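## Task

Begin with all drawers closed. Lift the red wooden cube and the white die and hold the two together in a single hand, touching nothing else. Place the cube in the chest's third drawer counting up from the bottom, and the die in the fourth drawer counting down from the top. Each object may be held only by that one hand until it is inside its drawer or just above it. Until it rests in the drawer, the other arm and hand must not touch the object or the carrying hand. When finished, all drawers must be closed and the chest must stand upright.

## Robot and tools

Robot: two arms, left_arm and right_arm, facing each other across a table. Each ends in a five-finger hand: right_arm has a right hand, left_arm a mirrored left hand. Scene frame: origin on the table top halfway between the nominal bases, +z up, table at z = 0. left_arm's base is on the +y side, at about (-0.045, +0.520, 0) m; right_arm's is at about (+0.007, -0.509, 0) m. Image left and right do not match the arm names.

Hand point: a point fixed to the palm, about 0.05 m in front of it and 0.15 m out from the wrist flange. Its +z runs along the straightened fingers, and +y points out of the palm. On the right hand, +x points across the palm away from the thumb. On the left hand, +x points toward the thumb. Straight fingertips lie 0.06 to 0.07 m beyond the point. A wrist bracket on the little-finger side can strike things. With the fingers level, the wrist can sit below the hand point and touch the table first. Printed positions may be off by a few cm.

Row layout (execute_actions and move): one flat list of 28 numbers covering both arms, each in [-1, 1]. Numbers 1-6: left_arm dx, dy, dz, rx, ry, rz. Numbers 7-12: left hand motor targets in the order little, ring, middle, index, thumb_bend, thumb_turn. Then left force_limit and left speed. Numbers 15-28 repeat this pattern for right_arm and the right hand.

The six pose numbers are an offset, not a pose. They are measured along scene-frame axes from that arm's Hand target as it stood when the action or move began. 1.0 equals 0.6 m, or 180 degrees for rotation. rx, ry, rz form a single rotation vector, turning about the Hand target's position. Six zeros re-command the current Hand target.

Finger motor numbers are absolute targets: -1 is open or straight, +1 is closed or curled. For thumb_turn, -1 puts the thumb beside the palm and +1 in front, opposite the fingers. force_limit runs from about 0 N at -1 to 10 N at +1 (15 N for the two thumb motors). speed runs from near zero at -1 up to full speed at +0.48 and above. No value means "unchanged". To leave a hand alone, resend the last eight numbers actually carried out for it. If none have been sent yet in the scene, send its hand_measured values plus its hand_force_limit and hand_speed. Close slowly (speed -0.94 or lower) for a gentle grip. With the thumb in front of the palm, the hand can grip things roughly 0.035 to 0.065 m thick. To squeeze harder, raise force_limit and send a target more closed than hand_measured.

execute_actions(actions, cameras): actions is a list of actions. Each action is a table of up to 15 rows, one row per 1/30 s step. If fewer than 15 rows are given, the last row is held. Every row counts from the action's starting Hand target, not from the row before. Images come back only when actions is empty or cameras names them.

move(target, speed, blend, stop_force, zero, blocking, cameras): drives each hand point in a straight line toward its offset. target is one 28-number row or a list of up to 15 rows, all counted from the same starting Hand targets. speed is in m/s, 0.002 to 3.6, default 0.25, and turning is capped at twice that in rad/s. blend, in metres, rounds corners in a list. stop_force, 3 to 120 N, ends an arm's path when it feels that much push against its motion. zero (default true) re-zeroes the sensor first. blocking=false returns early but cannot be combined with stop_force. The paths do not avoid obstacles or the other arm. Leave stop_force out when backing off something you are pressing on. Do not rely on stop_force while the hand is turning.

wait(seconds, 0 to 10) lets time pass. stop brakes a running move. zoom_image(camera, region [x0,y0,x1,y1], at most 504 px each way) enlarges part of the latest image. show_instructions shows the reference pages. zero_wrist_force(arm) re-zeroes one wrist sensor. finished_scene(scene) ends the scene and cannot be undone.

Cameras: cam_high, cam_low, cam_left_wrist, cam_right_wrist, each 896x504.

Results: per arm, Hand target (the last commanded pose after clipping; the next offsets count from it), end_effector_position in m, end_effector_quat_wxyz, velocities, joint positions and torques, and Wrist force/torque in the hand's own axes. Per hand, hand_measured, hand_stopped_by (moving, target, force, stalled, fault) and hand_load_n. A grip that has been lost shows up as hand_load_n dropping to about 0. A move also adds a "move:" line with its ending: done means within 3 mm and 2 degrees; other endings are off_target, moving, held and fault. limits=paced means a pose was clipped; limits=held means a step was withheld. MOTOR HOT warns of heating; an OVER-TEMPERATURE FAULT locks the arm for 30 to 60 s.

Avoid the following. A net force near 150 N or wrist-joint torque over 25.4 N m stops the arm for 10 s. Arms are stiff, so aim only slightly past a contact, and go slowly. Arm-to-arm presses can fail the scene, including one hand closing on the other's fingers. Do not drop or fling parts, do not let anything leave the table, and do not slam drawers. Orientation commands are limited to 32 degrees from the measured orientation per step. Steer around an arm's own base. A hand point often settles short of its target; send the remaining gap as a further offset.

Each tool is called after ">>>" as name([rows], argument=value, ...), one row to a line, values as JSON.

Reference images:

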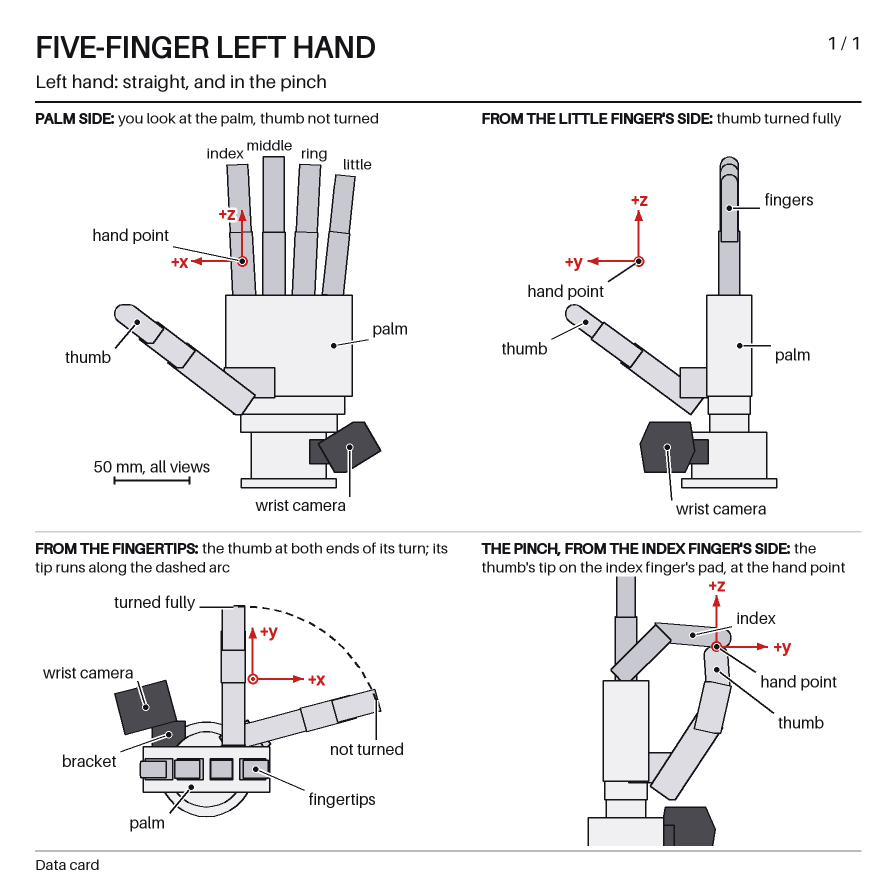

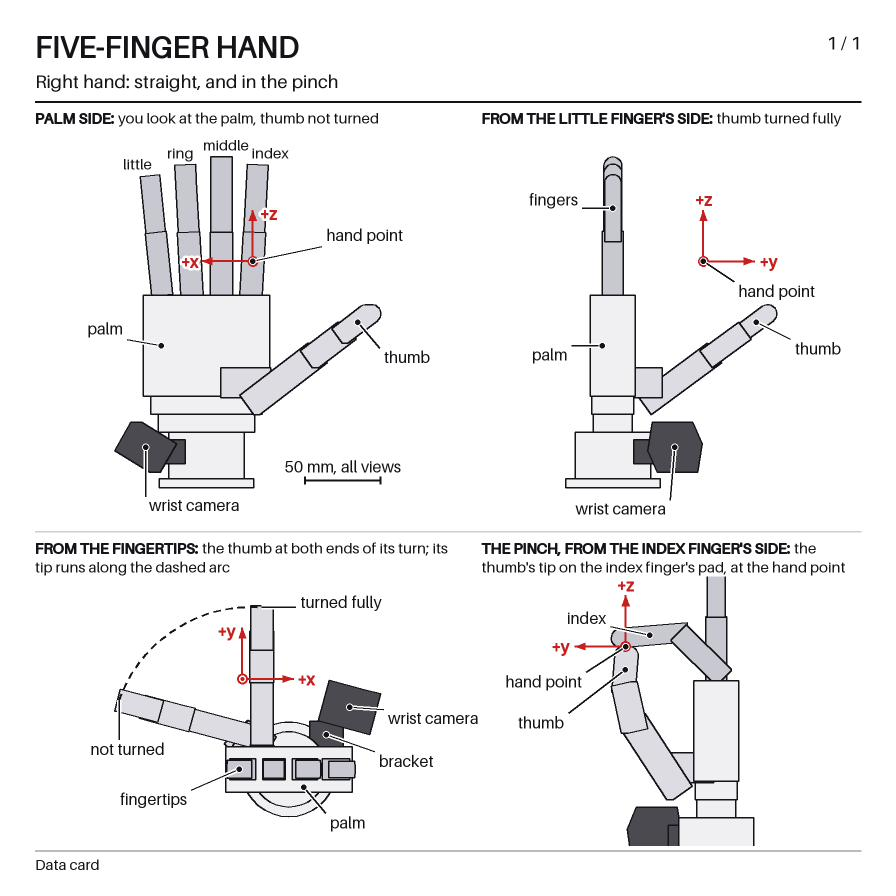

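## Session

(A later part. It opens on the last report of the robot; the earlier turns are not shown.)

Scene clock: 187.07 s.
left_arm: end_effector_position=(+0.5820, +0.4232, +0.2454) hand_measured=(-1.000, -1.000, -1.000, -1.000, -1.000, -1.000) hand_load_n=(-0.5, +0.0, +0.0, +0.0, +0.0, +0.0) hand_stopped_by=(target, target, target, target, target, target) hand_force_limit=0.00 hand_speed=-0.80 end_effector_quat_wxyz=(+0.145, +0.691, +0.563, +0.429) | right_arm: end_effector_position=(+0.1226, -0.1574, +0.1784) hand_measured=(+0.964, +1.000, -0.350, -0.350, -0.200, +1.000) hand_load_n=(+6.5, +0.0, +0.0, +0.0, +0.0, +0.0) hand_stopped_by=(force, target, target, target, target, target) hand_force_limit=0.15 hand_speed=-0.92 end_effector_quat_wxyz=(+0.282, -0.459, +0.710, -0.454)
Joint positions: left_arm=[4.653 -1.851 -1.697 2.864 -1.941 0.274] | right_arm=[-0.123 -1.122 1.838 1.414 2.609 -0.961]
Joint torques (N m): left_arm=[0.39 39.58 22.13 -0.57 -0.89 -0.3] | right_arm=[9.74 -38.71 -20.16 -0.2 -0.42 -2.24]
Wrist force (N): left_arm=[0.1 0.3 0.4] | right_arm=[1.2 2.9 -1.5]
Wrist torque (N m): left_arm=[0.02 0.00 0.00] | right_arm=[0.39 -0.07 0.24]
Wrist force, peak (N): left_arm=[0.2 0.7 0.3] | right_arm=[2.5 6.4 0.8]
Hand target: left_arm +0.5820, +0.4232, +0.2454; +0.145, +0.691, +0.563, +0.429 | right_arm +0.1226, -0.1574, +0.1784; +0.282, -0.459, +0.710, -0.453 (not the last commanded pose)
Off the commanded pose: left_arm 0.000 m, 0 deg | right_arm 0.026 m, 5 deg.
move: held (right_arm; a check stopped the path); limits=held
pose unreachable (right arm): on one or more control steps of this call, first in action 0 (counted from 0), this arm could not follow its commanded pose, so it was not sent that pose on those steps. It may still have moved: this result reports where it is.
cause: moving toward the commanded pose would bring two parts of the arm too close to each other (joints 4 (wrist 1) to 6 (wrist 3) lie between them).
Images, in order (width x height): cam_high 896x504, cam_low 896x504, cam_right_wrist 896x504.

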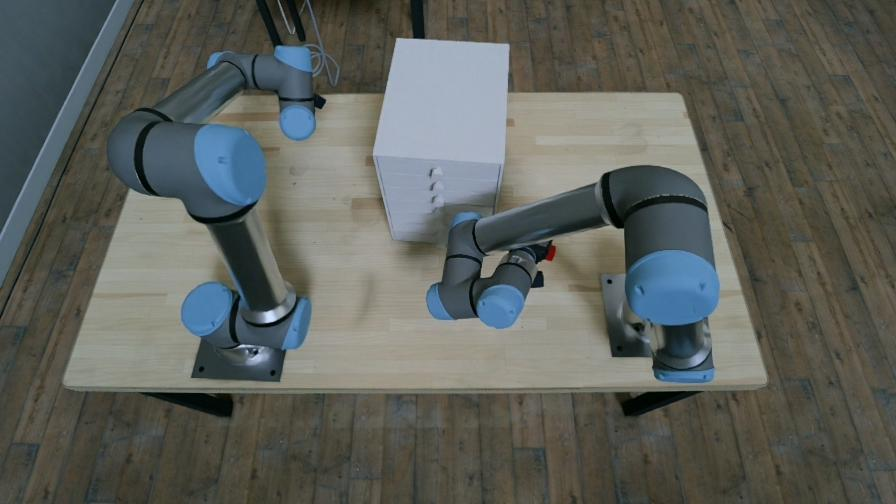

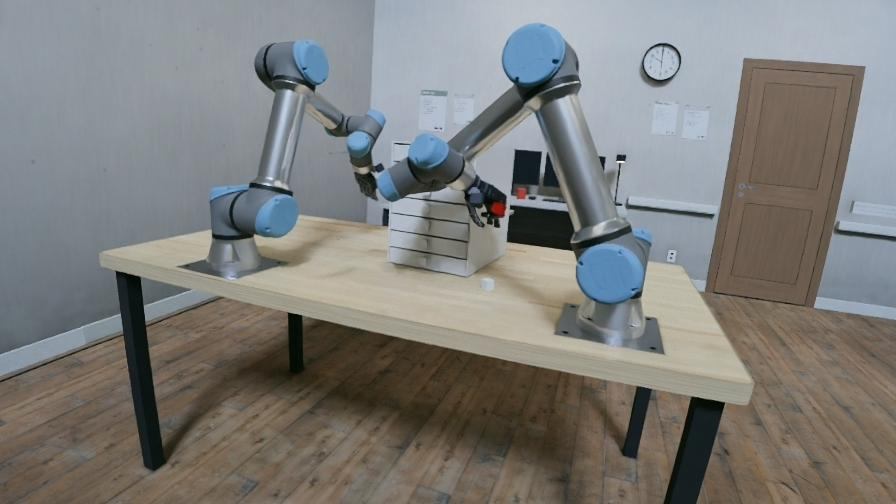

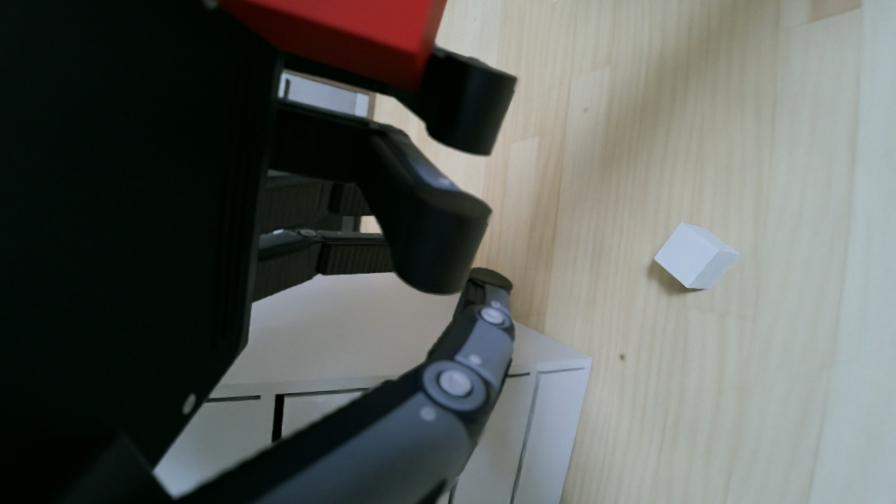

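>>> move([
  [0,0,0,0,0,0,-1,-1,-1,-1,-1,-1,0.0,-0.8,0.0135,-0.027,-0.0473,0.0651,0.1206,-0.0187,0.99,1,-0.35,-0.35,-0.2,1,0.15,-0.92],
  [0,0,0,0,0,0,-1,-1,-1,-1,-1,-1,0.0,-0.8,0.0135,-0.027,-0.1307,0.0651,0.1206,-0.0187,0.99,1,-0.35,-0.35,-0.2,1,0.15,-0.92],
], speed=0.15, cameras=["cam_low", "cam_high", "cam_right_wrist"])

Scene clock: 201.33 s.
left_arm: end_effector_position=(+0.5820, +0.4232, +0.2454) hand_measured=(-1.000, -1.000, -1.000, -1.000, -1.000, -1.000) hand_load_n=(+0.0, +0.0, +0.0, +0.0, +0.0, +0.0) hand_stopped_by=(target, target, target, target, target, target) hand_force_limit=0.00 hand_speed=-0.80 end_effector_quat_wxyz=(+0.145, +0.691, +0.563, +0.429) | right_arm: end_effector_position=(+0.1307, -0.1736, +0.1001) hand_measured=(+0.964, +1.000, -0.350, -0.350, -0.200, +1.000) hand_load_n=(+6.5, +0.0, +0.0, +0.0, +0.0, +0.0) hand_stopped_by=(force, target, target, target, target, target) hand_force_limit=0.15 hand_speed=-0.92 end_effector_quat_wxyz=(+0.175, -0.485, +0.806, -0.293)
Joint positions: left_arm=[4.653 -1.851 -1.697 2.864 -1.941 0.274] | right_arm=[-0.385 -1.261 1.933 0.974 2.263 -1.456]
Joint torques (N m): left_arm=[0.07 38.96 22.6 -0.37 -0.6 0.1] | right_arm=[-33.73 -6.86 -4.59 0.01 1.41 -2.21]
Wrist force (N): left_arm=[0.2 0.7 0.3] | right_arm=[1.4 1.6 -0.5]
Wrist torque (N m): left_arm=[0.10 -0.03 -0.01] | right_arm=[0.15 -0.15 0.14]
Wrist force, peak (N): left_arm=[0.0 0.7 0.7] | right_arm=[1.6 3.1 -1.7]
Hand target: left_arm +0.5820, +0.4232, +0.2454; +0.145, +0.691, +0.563, +0.429 | right_arm +0.1307, -0.1736, +0.1000; +0.175, -0.485, +0.806, -0.293
Off the commanded pose: left_arm 0.000 m, 0 deg | right_arm 0.000 m, 0 deg.
move: done
Images, in order (width x height): cam_high 896x504, cam_low 896x504, cam_right_wrist 896x504.

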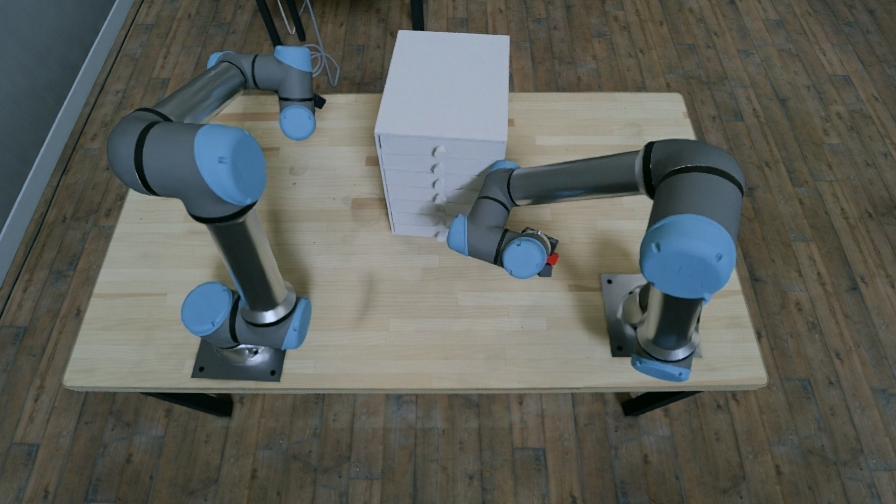

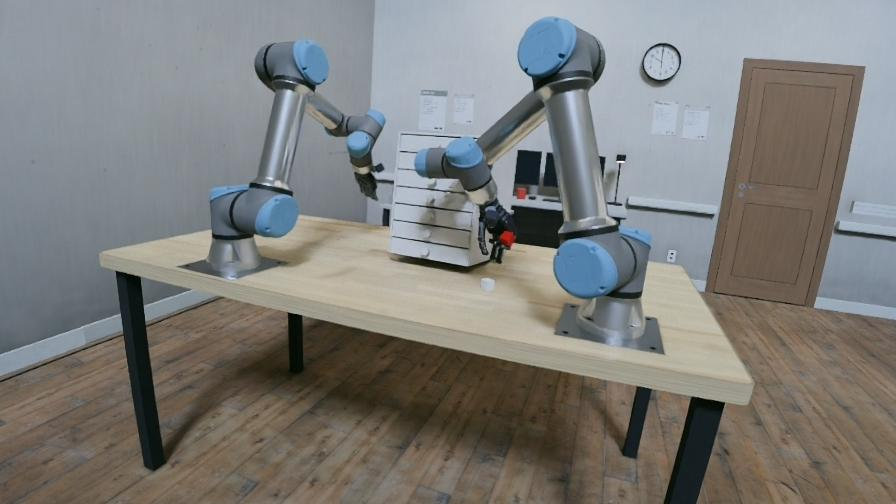

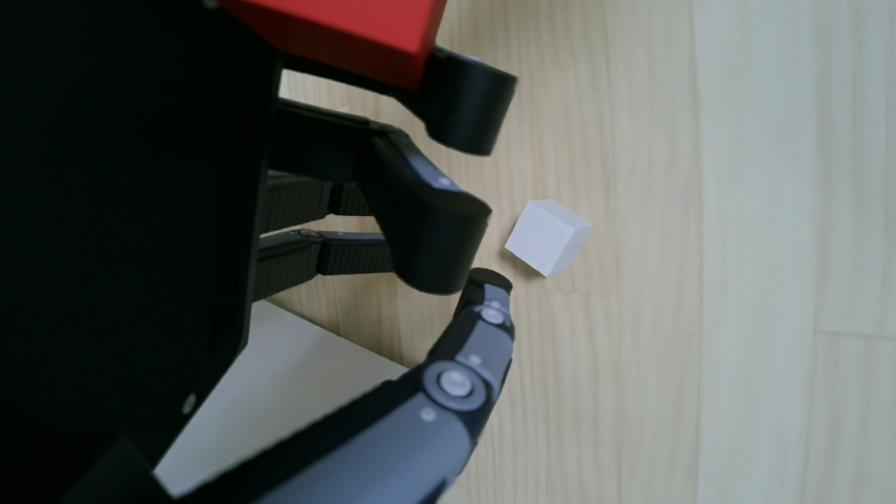

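>>> move(target=[0,0,0,0,0,0,-1,-1,-1,-1,-1,-1,0.0,-0.8,0,0,-0.05,-0.0730,-0.1373,0,0.99,1,-0.4,-0.4,-0.2,1,0.15,-0.92], speed=0.12, cameras=["cam_low", "cam_high", "cam_right_wrist"])

Scene clock: 205.93 s.
left_arm: end_effector_position=(+0.5820, +0.4232, +0.2454) hand_measured=(-1.000, -1.000, -1.000, -1.000, -1.000, -1.000) hand_load_n=(+0.0, +0.0, +0.0, +0.0, +0.0, +0.0) hand_stopped_by=(target, target, target, target, target, target) hand_force_limit=0.00 hand_speed=-0.80 end_effector_quat_wxyz=(+0.145, +0.691, +0.563, +0.429) | right_arm: end_effector_position=(+0.1307, -0.1736, +0.0700) hand_measured=(+0.964, +1.000, -0.400, -0.400, -0.200, +1.000) hand_load_n=(+6.5, +0.0, +0.0, +0.0, +0.0, +0.0) hand_stopped_by=(force, target, target, target, target, target) hand_force_limit=0.15 hand_speed=-0.92 end_effector_quat_wxyz=(+0.287, -0.428, +0.711, -0.479)
Joint positions: left_arm=[4.653 -1.851 -1.697 2.864 -1.941 0.274] | right_arm=[-0.13 -0.891 1.923 1.232 2.63 -0.812]
Joint torques (N m): left_arm=[-1.05 39.12 22.94 -0.5 -0.83 0.14] | right_arm=[10.01 -27.12 -3.93 4.85 2.5 2.74]
Wrist force (N): left_arm=[0.0 0.6 0.5] | right_arm=[1.2 2.7 -1.5]
Wrist torque (N m): left_arm=[0.08 0.00 -0.02] | right_arm=[0.37 -0.06 0.11]
Wrist force, peak (N): left_arm=[0.5 0.3 0.6] | right_arm=[1.3 3.1 -1.6]
Hand target: left_arm +0.5820, +0.4232, +0.2454; +0.145, +0.691, +0.563, +0.429 | right_arm +0.1307, -0.1736, +0.0700; +0.287, -0.428, +0.711, -0.479
Off the commanded pose: left_arm 0.000 m, 0 deg | right_arm 0.000 m, 0 deg.
move: done
Images, in order (width x height): cam_high 896x504, cam_low 896x504, cam_right_wrist 896x504.

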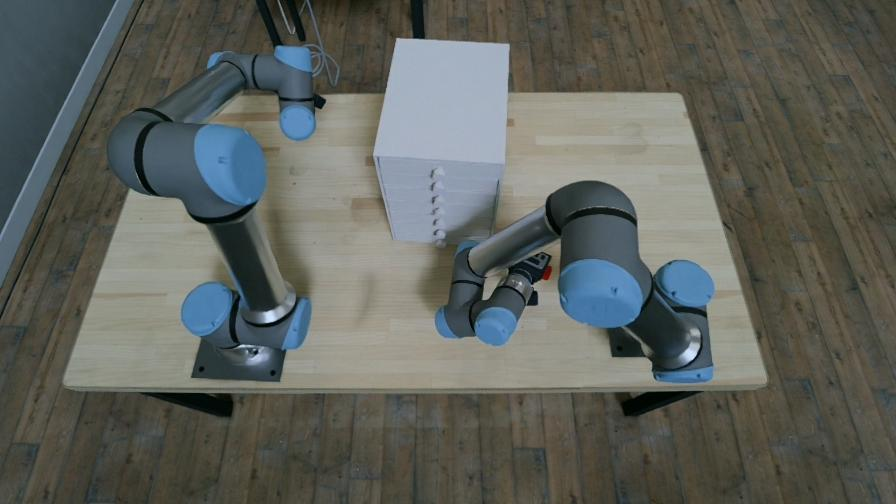

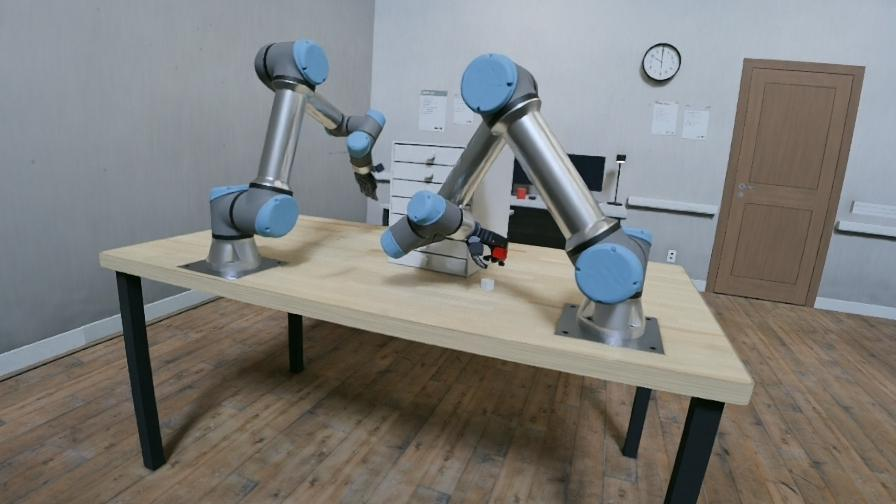

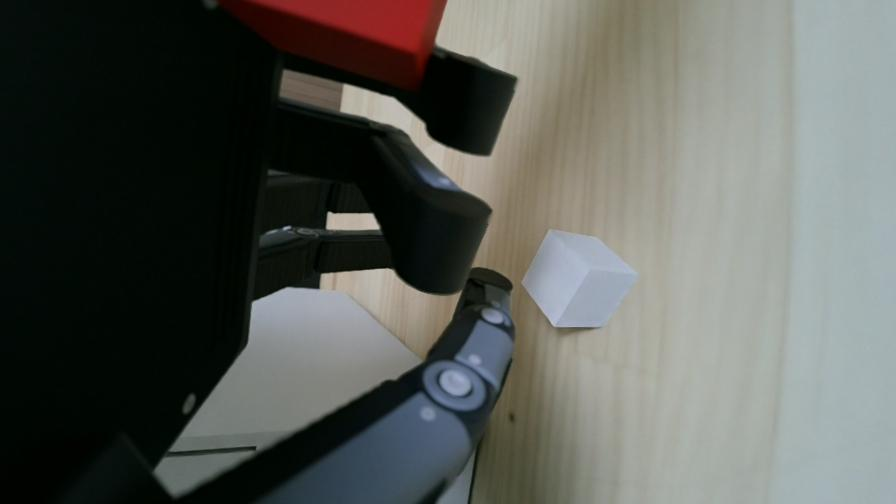

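>>> move([
  [0,0,0,0,0,0,-1,-1,-1,-1,-1,-1,0.0,-0.8,0,0,-0.055,0,0,0,0.99,1,-0.4,-0.4,-0.2,1,0.15,-0.92],
  [0,0,0,0,0,0,-1,-1,-1,-1,-1,-1,0.0,-0.8,0,0,-0.0895,0,0,0,0.99,1,-0.4,-0.4,-0.2,1,0.15,-0.92],
], speed=[0.06, 0.02], stop_force=4, cameras=["cam_low", "cam_high", "cam_right_wrist"])

>>> zoom_image(camera="cam_right_wrist", region=[400, 150, 800, 450])

>>> zoom_image(camera="cam_low", region=[380, 180, 540, 310])

Scene clock: 220.77 s.
left_arm: end_effector_position=(+0.5820, +0.4232, +0.2454) hand_measured=(-1.000, -1.000, -1.000, -1.000, -1.000, -1.000) hand_load_n=(+0.0, +0.0, +0.0, +0.0, +0.0, +0.0) hand_stopped_by=(target, target, target, target, target, target) hand_force_limit=0.00 hand_speed=-0.80 end_effector_quat_wxyz=(+0.145, +0.691, +0.563, +0.429) | right_arm: end_effector_position=(+0.1307, -0.1736, +0.0163) hand_measured=(+0.964, +1.000, -0.400, -0.400, -0.200, +1.000) hand_load_n=(+6.5, +0.0, +0.0, +0.0, +0.0, +0.0) hand_stopped_by=(force, target, target, target, target, target) hand_force_limit=0.15 hand_speed=-0.92 end_effector_quat_wxyz=(+0.287, -0.428, +0.711, -0.479)
Joint positions: left_arm=[4.653 -1.851 -1.697 2.864 -1.941 0.274] | right_arm=[-0.13 -0.772 1.911 1.124 2.63 -0.812]
Joint torques (N m): left_arm=[-0.15 39.68 22.57 -0.51 -0.93 -0.02] | right_arm=[-9.71 -29.12 -13.44 -0.31 2.49 -2.23]
Wrist force (N): left_arm=[0.5 0.1 0.6] | right_arm=[0.9 2.4 -1.7]
Wrist torque (N m): left_arm=[-0.01 -0.05 0.02] | right_arm=[0.34 -0.02 0.09]
Wrist force, peak (N): left_arm=[0.2 0.7 0.7] | right_arm=[1.1 3.0 -1.7]
Hand target: left_arm +0.5820, +0.4232, +0.2454; +0.145, +0.691, +0.563, +0.429 | right_arm +0.1307, -0.1736, +0.0163; +0.287, -0.428, +0.711, -0.479
Off the commanded pose: left_arm 0.000 m, 0 deg | right_arm 0.000 m, 0 deg.
move: done
Images, in order (width x height): cam_high 896x504, cam_low 896x504, cam_right_wrist 896x504.

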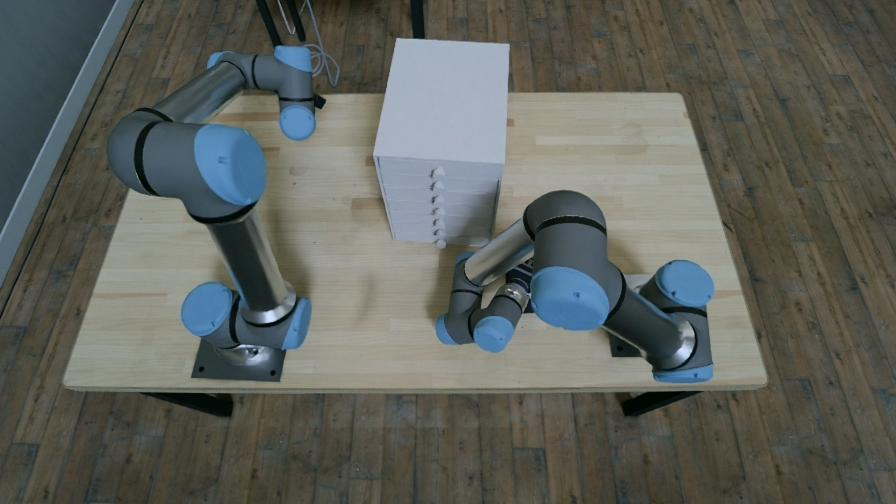

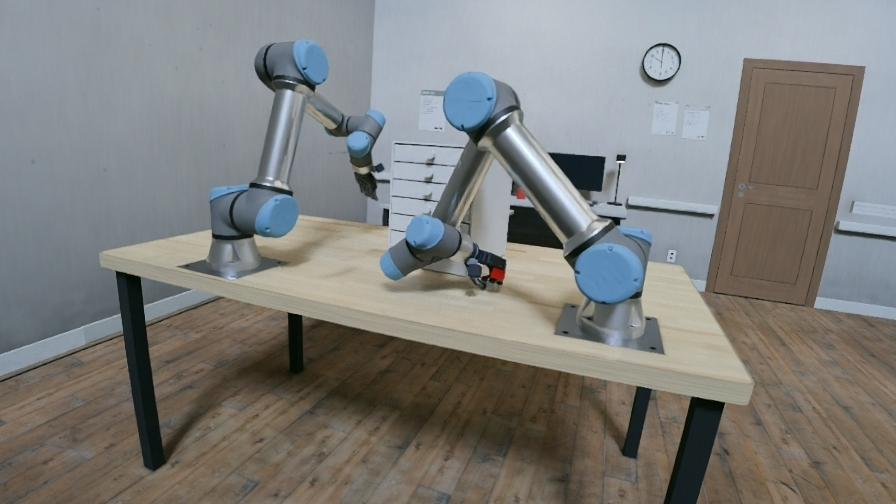

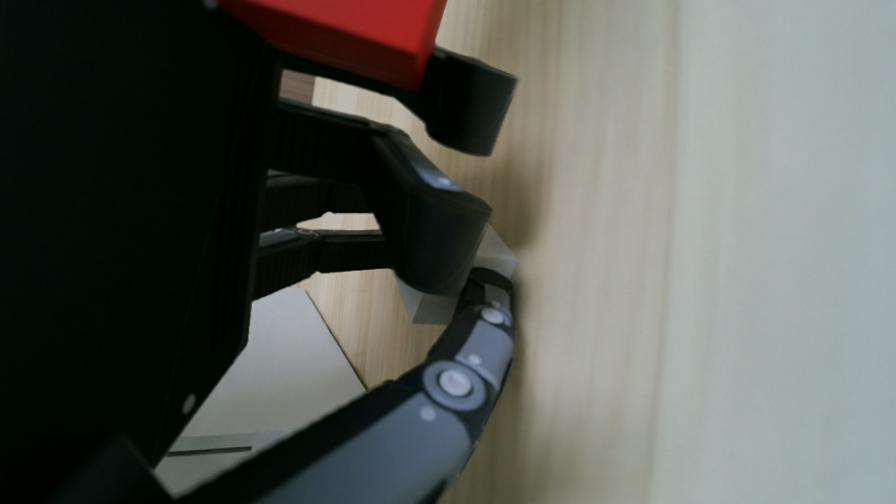

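Scaled by 1.260 from the camera's 896x504 image, which has a finer 1280x720 frame.

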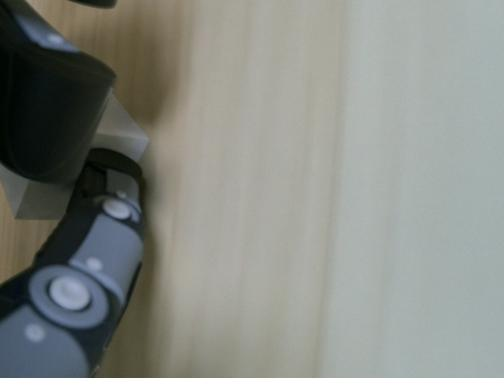

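Scaled by 3.150 from the camera's 896x504 image, which has a finer 1280x720 frame.

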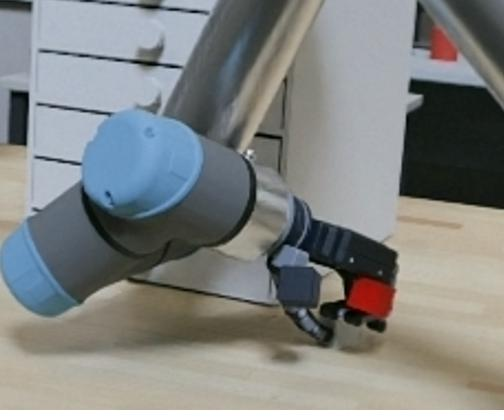

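>>> move(target=[0,0,0,0,0,0,-1,-1,-1,-1,-1,-1,0.0,-0.8,0,0,0,0,0,0,0.99,1,0.15,0.15,-0.08,1,-0.3,-0.9], cameras=["cam_low", "cam_right_wrist"])

>>> zoom_image(camera="cam_right_wrist", region=[300, 150, 600, 400])

>>> zoom_image(camera="cam_low", region=[440, 230, 540, 310])

Scene clock: 223.17 s.
left_arm: end_effector_position=(+0.5820, +0.4232, +0.2454) hand_measured=(-1.000, -1.000, -1.000, -1.000, -1.000, -1.000) hand_load_n=(+0.0, +0.0, +0.0, -0.5, +0.0, +0.0) hand_stopped_by=(target, target, target, target, target, target) hand_force_limit=0.00 hand_speed=-0.80 end_effector_quat_wxyz=(+0.145, +0.691, +0.563, +0.429) | right_arm: end_effector_position=(+0.1307, -0.1735, +0.0163) hand_measured=(+0.964, +1.000, -0.160, -0.140, -0.080, +1.000) hand_load_n=(+6.5, +0.0, +4.5, +4.0, +1.5, -1.5) hand_stopped_by=(force, target, force, force, target, target) hand_force_limit=-0.30 hand_speed=-0.90 end_effector_quat_wxyz=(+0.287, -0.428, +0.711, -0.479)
Joint positions: left_arm=[4.653 -1.851 -1.697 2.864 -1.941 0.274] | right_arm=[-0.13 -0.772 1.911 1.124 2.63 -0.812]
Joint torques (N m): left_arm=[-2.31 39.74 20.21 -0.38 -0.68 -0.18] | right_arm=[-7.85 -29.05 -13.27 -0.05 -0.51 -2.12]
Wrist force (N): left_arm=[0.2 0.5 0.3] | right_arm=[1.1 -6.2 -0.5]
Wrist torque (N m): left_arm=[0.06 -0.03 0.00] | right_arm=[0.20 -0.02 -0.08]
Wrist force, peak (N): left_arm=[-0.3 0.5 0.7] | right_arm=[0.9 -6.9 -1.0]
Hand target: left_arm +0.5820, +0.4232, +0.2454; +0.145, +0.691, +0.563, +0.429 | right_arm +0.1307, -0.1736, +0.0163; +0.287, -0.428, +0.711, -0.479
Off the commanded pose: left_arm 0.000 m, 0 deg | right_arm 0.000 m, 0 deg.
move: done
Images, in order (width x height): cam_low 896x504, cam_right_wrist 896x504.

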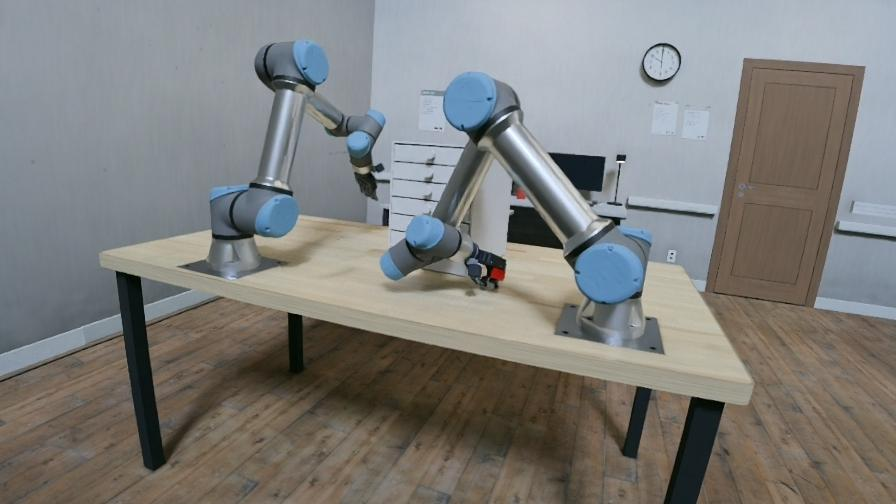

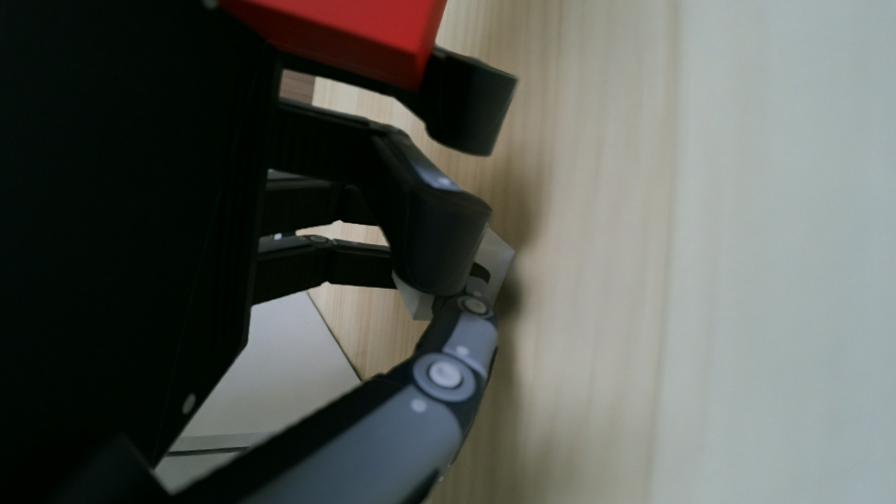

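Scaled by 1.680 from the camera's 896x504 image, which has a finer 1280x720 frame.

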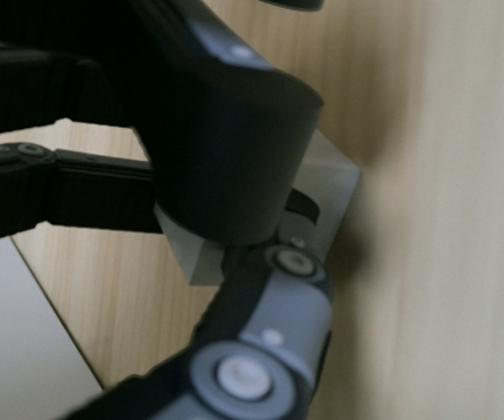

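Scaled by 5.040 from the camera's 896x504 image, which has a finer 1280x720 frame.

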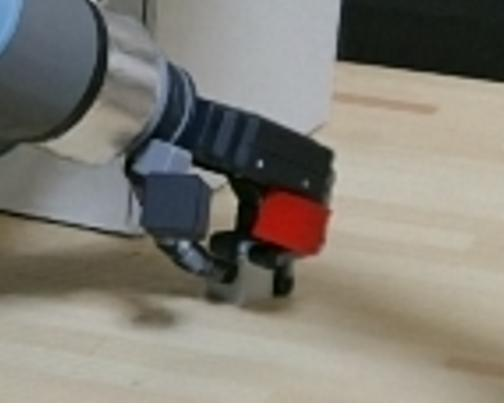

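>>> move(target=[0,0,0,0,0,0,-1,-1,-1,-1,-1,-1,0.0,-0.8,0,0,0,0,0,0,0.99,1,0.12,0.12,0.0,1,0.0,-0.94])

>>> move(target=[0,0,0,0,0,0,-1,-1,-1,-1,-1,-1,0.0,-0.8,0,0,0.04,0,0,0,0.99,1,0.12,0.12,0.0,1,0.0,-0.94], speed=0.03, cameras=["cam_low", "cam_right_wrist"])

>>> zoom_image(camera="cam_right_wrist", region=[300, 150, 600, 400])

>>> zoom_image(camera="cam_low", region=[440, 230, 540, 310])

Scene clock: 224.57 s.
left_arm: end_effector_position=(+0.5820, +0.4232, +0.2454) hand_measured=(-1.000, -1.000, -1.000, -1.000, -1.000, -1.000) hand_load_n=(+0.0, -0.5, +0.0, +0.0, +0.0, +0.0) hand_stopped_by=(target, target, target, target, target, target) hand_force_limit=0.00 hand_speed=-0.80 end_effector_quat_wxyz=(+0.145, +0.691, +0.563, +0.429) | right_arm: end_effector_position=(+0.1307, -0.1736, +0.0163) hand_measured=(+0.964, +1.000, -0.156, -0.138, -0.064, +1.000) hand_load_n=(+6.5, +0.0, +5.5, +6.5, +7.0, -2.5) hand_stopped_by=(force, target, force, force, force, target) hand_force_limit=0.00 hand_speed=-0.94 end_effector_quat_wxyz=(+0.287, -0.428, +0.711, -0.479)
Joint positions: left_arm=[4.653 -1.851 -1.697 2.864 -1.941 0.274] | right_arm=[-0.13 -0.772 1.911 1.124 2.63 -0.812]
Joint torques (N m): left_arm=[-1.05 39.28 21.88 -0.44 -1 -0.12] | right_arm=[-0.43 -29.2 -13.22 0.09 -1.15 -2.1]
Wrist force (N): left_arm=[0.0 0.3 0.2] | right_arm=[1.0 -4.6 0.7]
Wrist torque (N m): left_arm=[0.05 0.00 0.00] | right_arm=[0.27 -0.04 -0.09]
Wrist force, peak (N): left_arm=[0.1 0.9 0.3] | right_arm=[0.7 -9.2 0.0]
Hand target: left_arm +0.5820, +0.4232, +0.2454; +0.145, +0.691, +0.563, +0.429 | right_arm +0.1307, -0.1736, +0.0163; +0.287, -0.428, +0.711, -0.479
Off the commanded pose: left_arm 0.000 m, 0 deg | right_arm 0.000 m, 0 deg.
move: done

Scene clock: 225.77 s.
left_arm: end_effector_position=(+0.5820, +0.4232, +0.2454) hand_measured=(-1.000, -1.000, -1.000, -1.000, -1.000, -1.000) hand_load_n=(+0.0, +0.0, +0.0, +0.0, +0.0, +0.0) hand_stopped_by=(target, target, target, target, target, target) hand_force_limit=0.00 hand_speed=-0.80 end_effector_quat_wxyz=(+0.145, +0.691, +0.563, +0.429) | right_arm: end_effector_position=(+0.1307, -0.1736, +0.0402) hand_measured=(+0.964, +1.000, -0.156, -0.138, -0.064, +1.000) hand_load_n=(+6.0, +0.0, +0.0, +6.5, +7.5, -2.5) hand_stopped_by=(force, target, force, force, force, target) hand_force_limit=0.00 hand_speed=-0.94 end_effector_quat_wxyz=(+0.287, -0.428, +0.711, -0.479)
Joint positions: left_arm=[4.653 -1.851 -1.697 2.864 -1.941 0.274] | right_arm=[-0.13 -0.826 1.919 1.171 2.63 -0.812]
Joint torques (N m): left_arm=[-1.55 41.66 22.01 -0.62 -1.14 0.04] | right_arm=[-1.1 -45.02 -0.72 4.72 1.44 -0.08]
Wrist force (N): left_arm=[0.2 0.4 0.3] | right_arm=[1.1 2.6 -1.8]
Wrist torque (N m): left_arm=[0.04 -0.03 0.00] | right_arm=[0.36 -0.05 0.12]
Wrist force, peak (N): left_arm=[0.2 0.5 0.5] | right_arm=[0.9 -5.2 0.4]
Hand target: left_arm +0.5820, +0.4232, +0.2454; +0.145, +0.691, +0.563, +0.429 | right_arm +0.1307, -0.1736, +0.0403; +0.287, -0.428, +0.711, -0.479
Off the commanded pose: left_arm 0.000 m, 0 deg | right_arm 0.000 m, 0 deg.
move: done
Images, in order (width x height): cam_low 896x504, cam_right_wrist 896x504.

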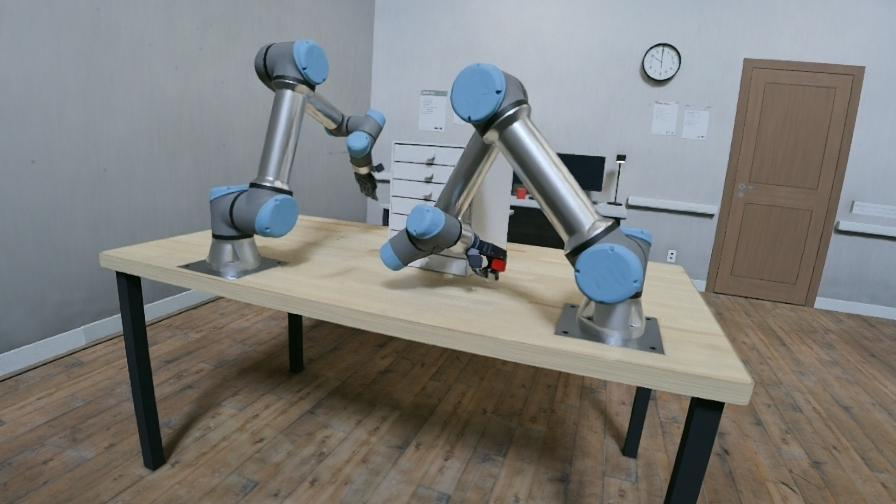

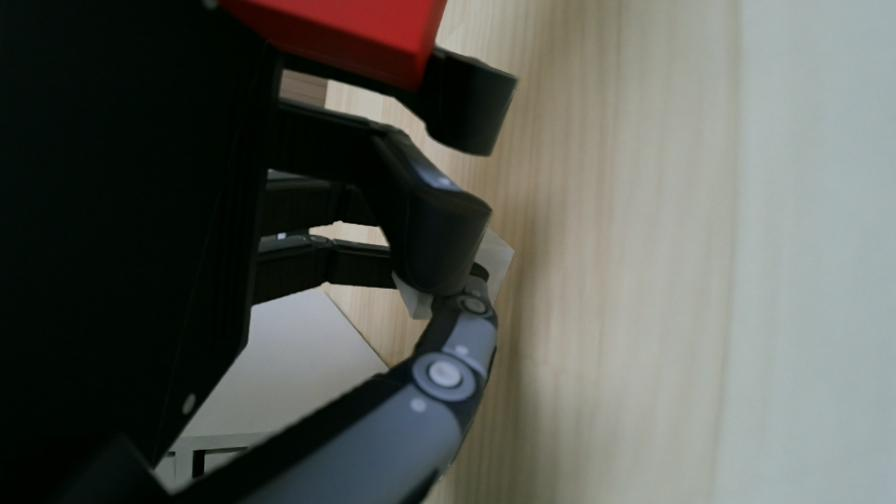

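Scaled by 1.680 from the camera's 896x504 image, which has a finer 1280x720 frame.

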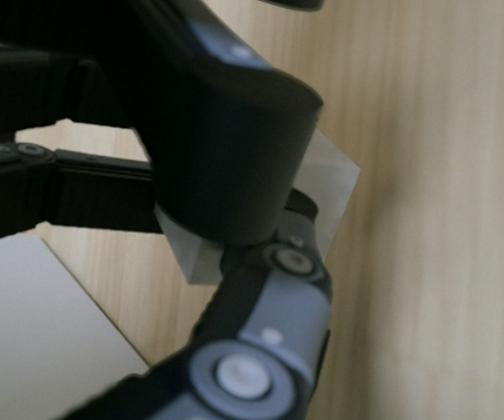

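Scaled by 5.040 from the camera's 896x504 image, which has a finer 1280x720 frame.

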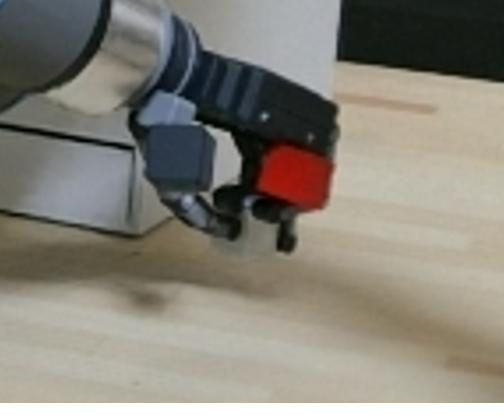

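>>> move(target=[0,0,0,0,0,0,-1,-1,-1,-1,-1,-1,0.0,-0.8,0,0,0,0,0,0,0.99,1,0.13,0.12,0.0,1,-0.5,-0.95], cameras=["cam_low", "cam_right_wrist"])

>>> zoom_image(camera="cam_right_wrist", region=[300, 150, 600, 400])

Scene clock: 227.70 s.
left_arm: end_effector_position=(+0.5820, +0.4232, +0.2454) hand_measured=(-1.000, -1.000, -1.000, -1.000, -1.000, -1.000) hand_load_n=(+0.0, +0.0, +0.0, +0.0, +0.0, -0.5) hand_stopped_by=(target, target, target, target, target, target) hand_force_limit=0.00 hand_speed=-0.80 end_effector_quat_wxyz=(+0.145, +0.691, +0.563, +0.429) | right_arm: end_effector_position=(+0.1307, -0.1736, +0.0403) hand_measured=(+0.964, +1.000, -0.144, -0.138, -0.066, +1.000) hand_load_n=(+6.5, +0.0, +2.5, +5.0, +10.0, -0.5) hand_stopped_by=(force, target, force, force, force, target) hand_force_limit=-0.50 hand_speed=-0.95 end_effector_quat_wxyz=(+0.287, -0.428, +0.711, -0.479)
Joint positions: left_arm=[4.653 -1.851 -1.697 2.864 -1.941 0.274] | right_arm=[-0.13 -0.826 1.919 1.171 2.63 -0.812]
Joint torques (N m): left_arm=[0.37 40.51 22.31 -0.38 -1.06 -0.19] | right_arm=[8.55 -43.55 -0.77 4.97 0.03 2.66]
Wrist force (N): left_arm=[0.1 0.4 0.0] | right_arm=[1.1 2.9 -1.5]
Wrist torque (N m): left_arm=[0.06 -0.02 0.00] | right_arm=[0.37 -0.06 0.13]
Wrist force, peak (N): left_arm=[0.4 0.4 0.7] | right_arm=[1.0 2.9 -1.8]
Hand target: left_arm +0.5820, +0.4232, +0.2454; +0.145, +0.691, +0.563, +0.429 | right_arm +0.1307, -0.1736, +0.0403; +0.287, -0.428, +0.711, -0.479
Off the commanded pose: left_arm 0.000 m, 0 deg | right_arm 0.000 m, 0 deg.
move: done
Images, in order (width x height): cam_low 896x504, cam_right_wrist 896x504.

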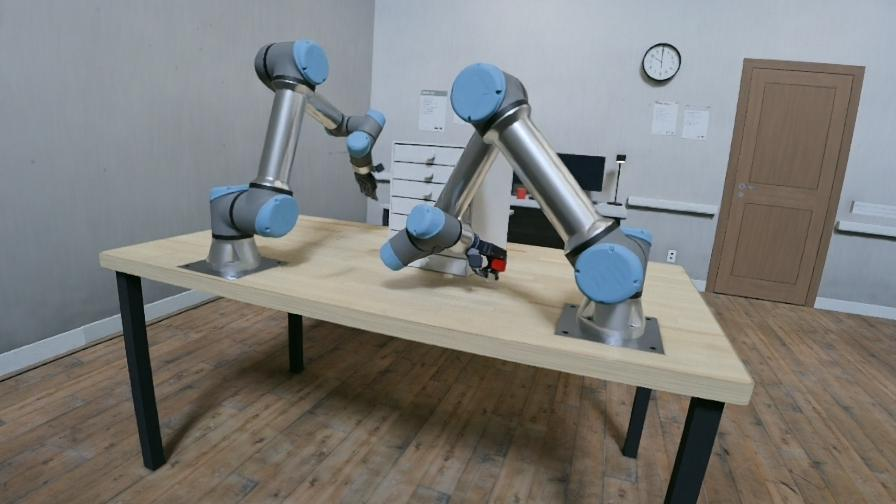

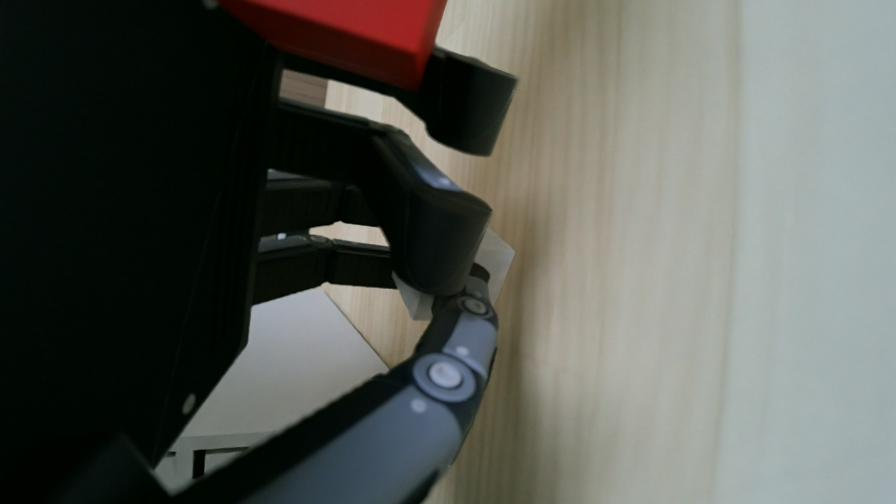

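Scaled by 1.680 from the camera's 896x504 image, which has a finer 1280x720 frame.

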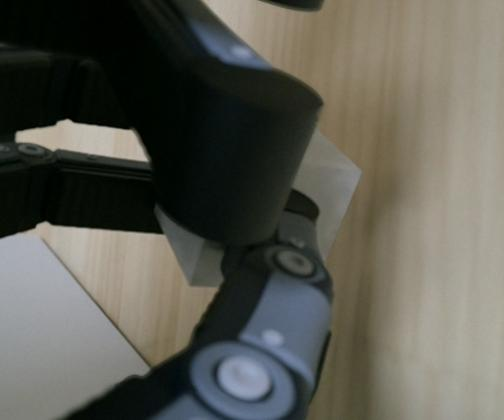

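>>> move([
  [-0.3033,-0.2053,0.4243,-0.3540,0.3020,-0.0727,-1,-1,-0.4,-0.4,0.05,1,-0.2,-0.5,-0.0512,0.0727,0.1495,0.0071,0.0447,0.2108,0.99,1,0.13,0.12,0.0,1,-0.5,-0.95],
  [-0.5567,-0.4887,0.4577,-0.3540,0.3020,-0.0727,-1,-1,-0.4,-0.4,0.05,1,-0.2,-0.5,-0.1178,0.006,0.5662,0.0071,0.0447,0.2108,0.99,1,0.13,0.12,0.0,1,-0.5,-0.95],
], speed=0.2, blend=[0.03, 0], cameras=["cam_low", "cam_high", "cam_right_wrist"])

Scene clock: 246.33 s.
left_arm: end_effector_position=(+0.2480, +0.1300, +0.5201) hand_measured=(-1.000, -1.000, -0.400, -0.400, +0.050, +1.000) hand_load_n=(+0.0, +0.0, +0.0, +0.0, +0.0, +0.0) hand_stopped_by=(target, target, target, target, target, target) hand_force_limit=-0.20 hand_speed=-0.50 end_effector_quat_wxyz=(+0.258, +0.681, +0.624, -0.282) | right_arm: end_effector_position=(+0.0600, -0.1700, +0.3800) hand_measured=(+0.964, +1.000, -0.144, -0.138, -0.066, +1.000) hand_load_n=(+6.5, +0.0, +3.0, +5.0, +10.0, -0.5) hand_stopped_by=(force, target, force, force, force, target) hand_force_limit=-0.50 hand_speed=-0.95 end_effector_quat_wxyz=(+0.382, -0.664, +0.557, -0.321)
Joint positions: left_arm=[4.413 -1.684 -1.041 1.403 -0.818 -0.357] | right_arm=[-0.015 -1.63 1.62 1.245 2.581 -1.963]
Joint torques (N m): left_arm=[-7.2 14.04 23.07 0.26 -1.85 -2.18] | right_arm=[10.44 -7.84 -26.49 4.6 2.84 2.7]
Wrist force (N): left_arm=[-2.5 -1.4 -0.9] | right_arm=[0.9 2.8 -1.4]
Wrist torque (N m): left_arm=[-0.08 0.07 0.12] | right_arm=[0.40 -0.04 0.02]
Wrist force, peak (N): left_arm=[-2.9 -2.4 -0.8] | right_arm=[1.0 2.9 -1.9]
Hand target: left_arm +0.2480, +0.1300, +0.5201; +0.258, +0.681, +0.624, -0.282 | right_arm +0.0600, -0.1700, +0.3800; -0.382, +0.664, -0.557, +0.321
Off the commanded pose: left_arm 0.000 m, 0 deg | right_arm 0.000 m, 0 deg.
move: done
Images, in order (width x height): cam_high 896x504, cam_low 896x504, cam_right_wrist 896x504.

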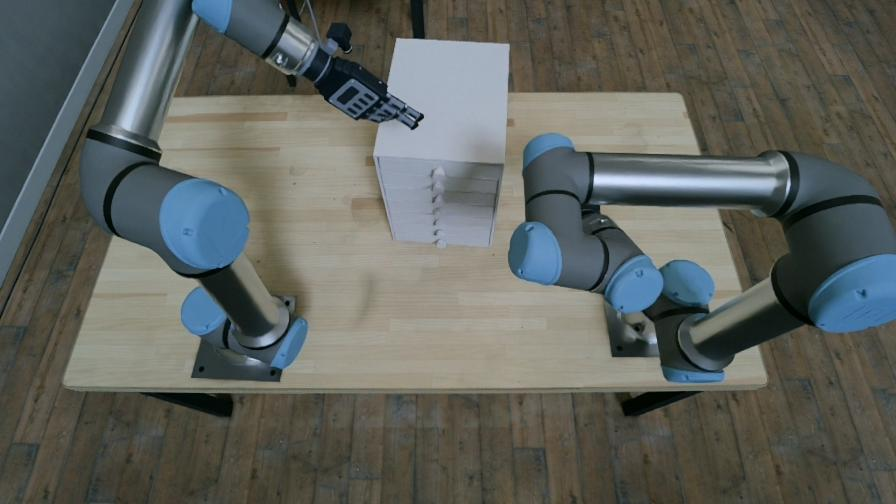

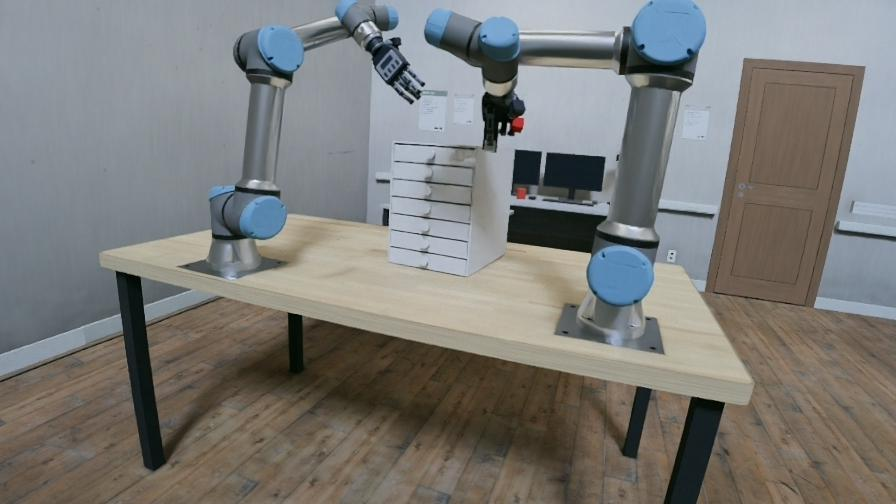

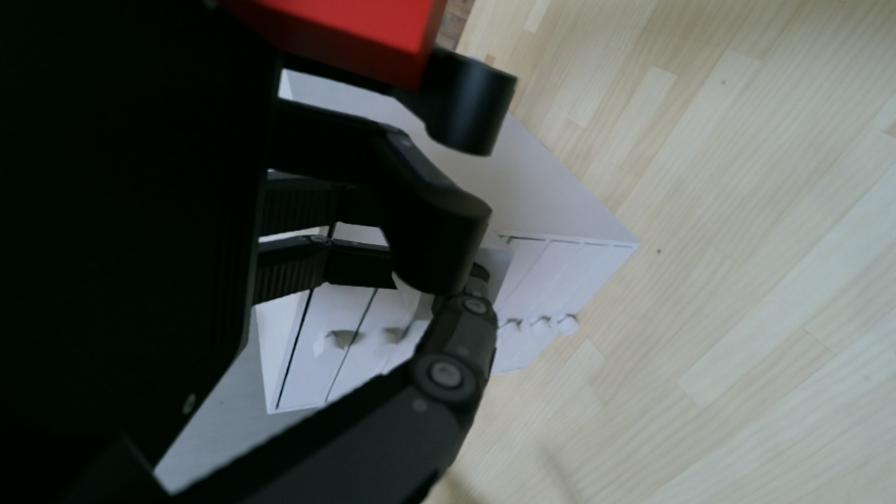

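>>> zoom_image(camera="cam_high", region=[370, 140, 510, 260])

Scaled by 3.600 from the camera's 896x504 image, which has a finer 1280x720 frame.

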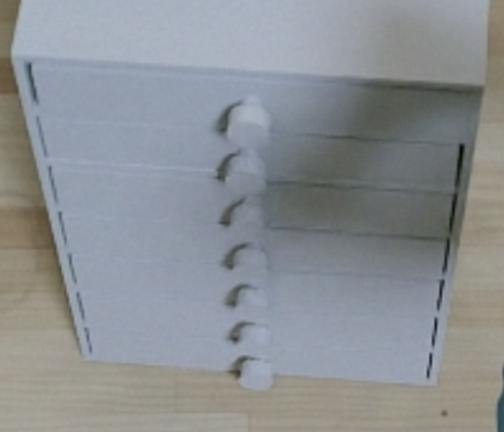

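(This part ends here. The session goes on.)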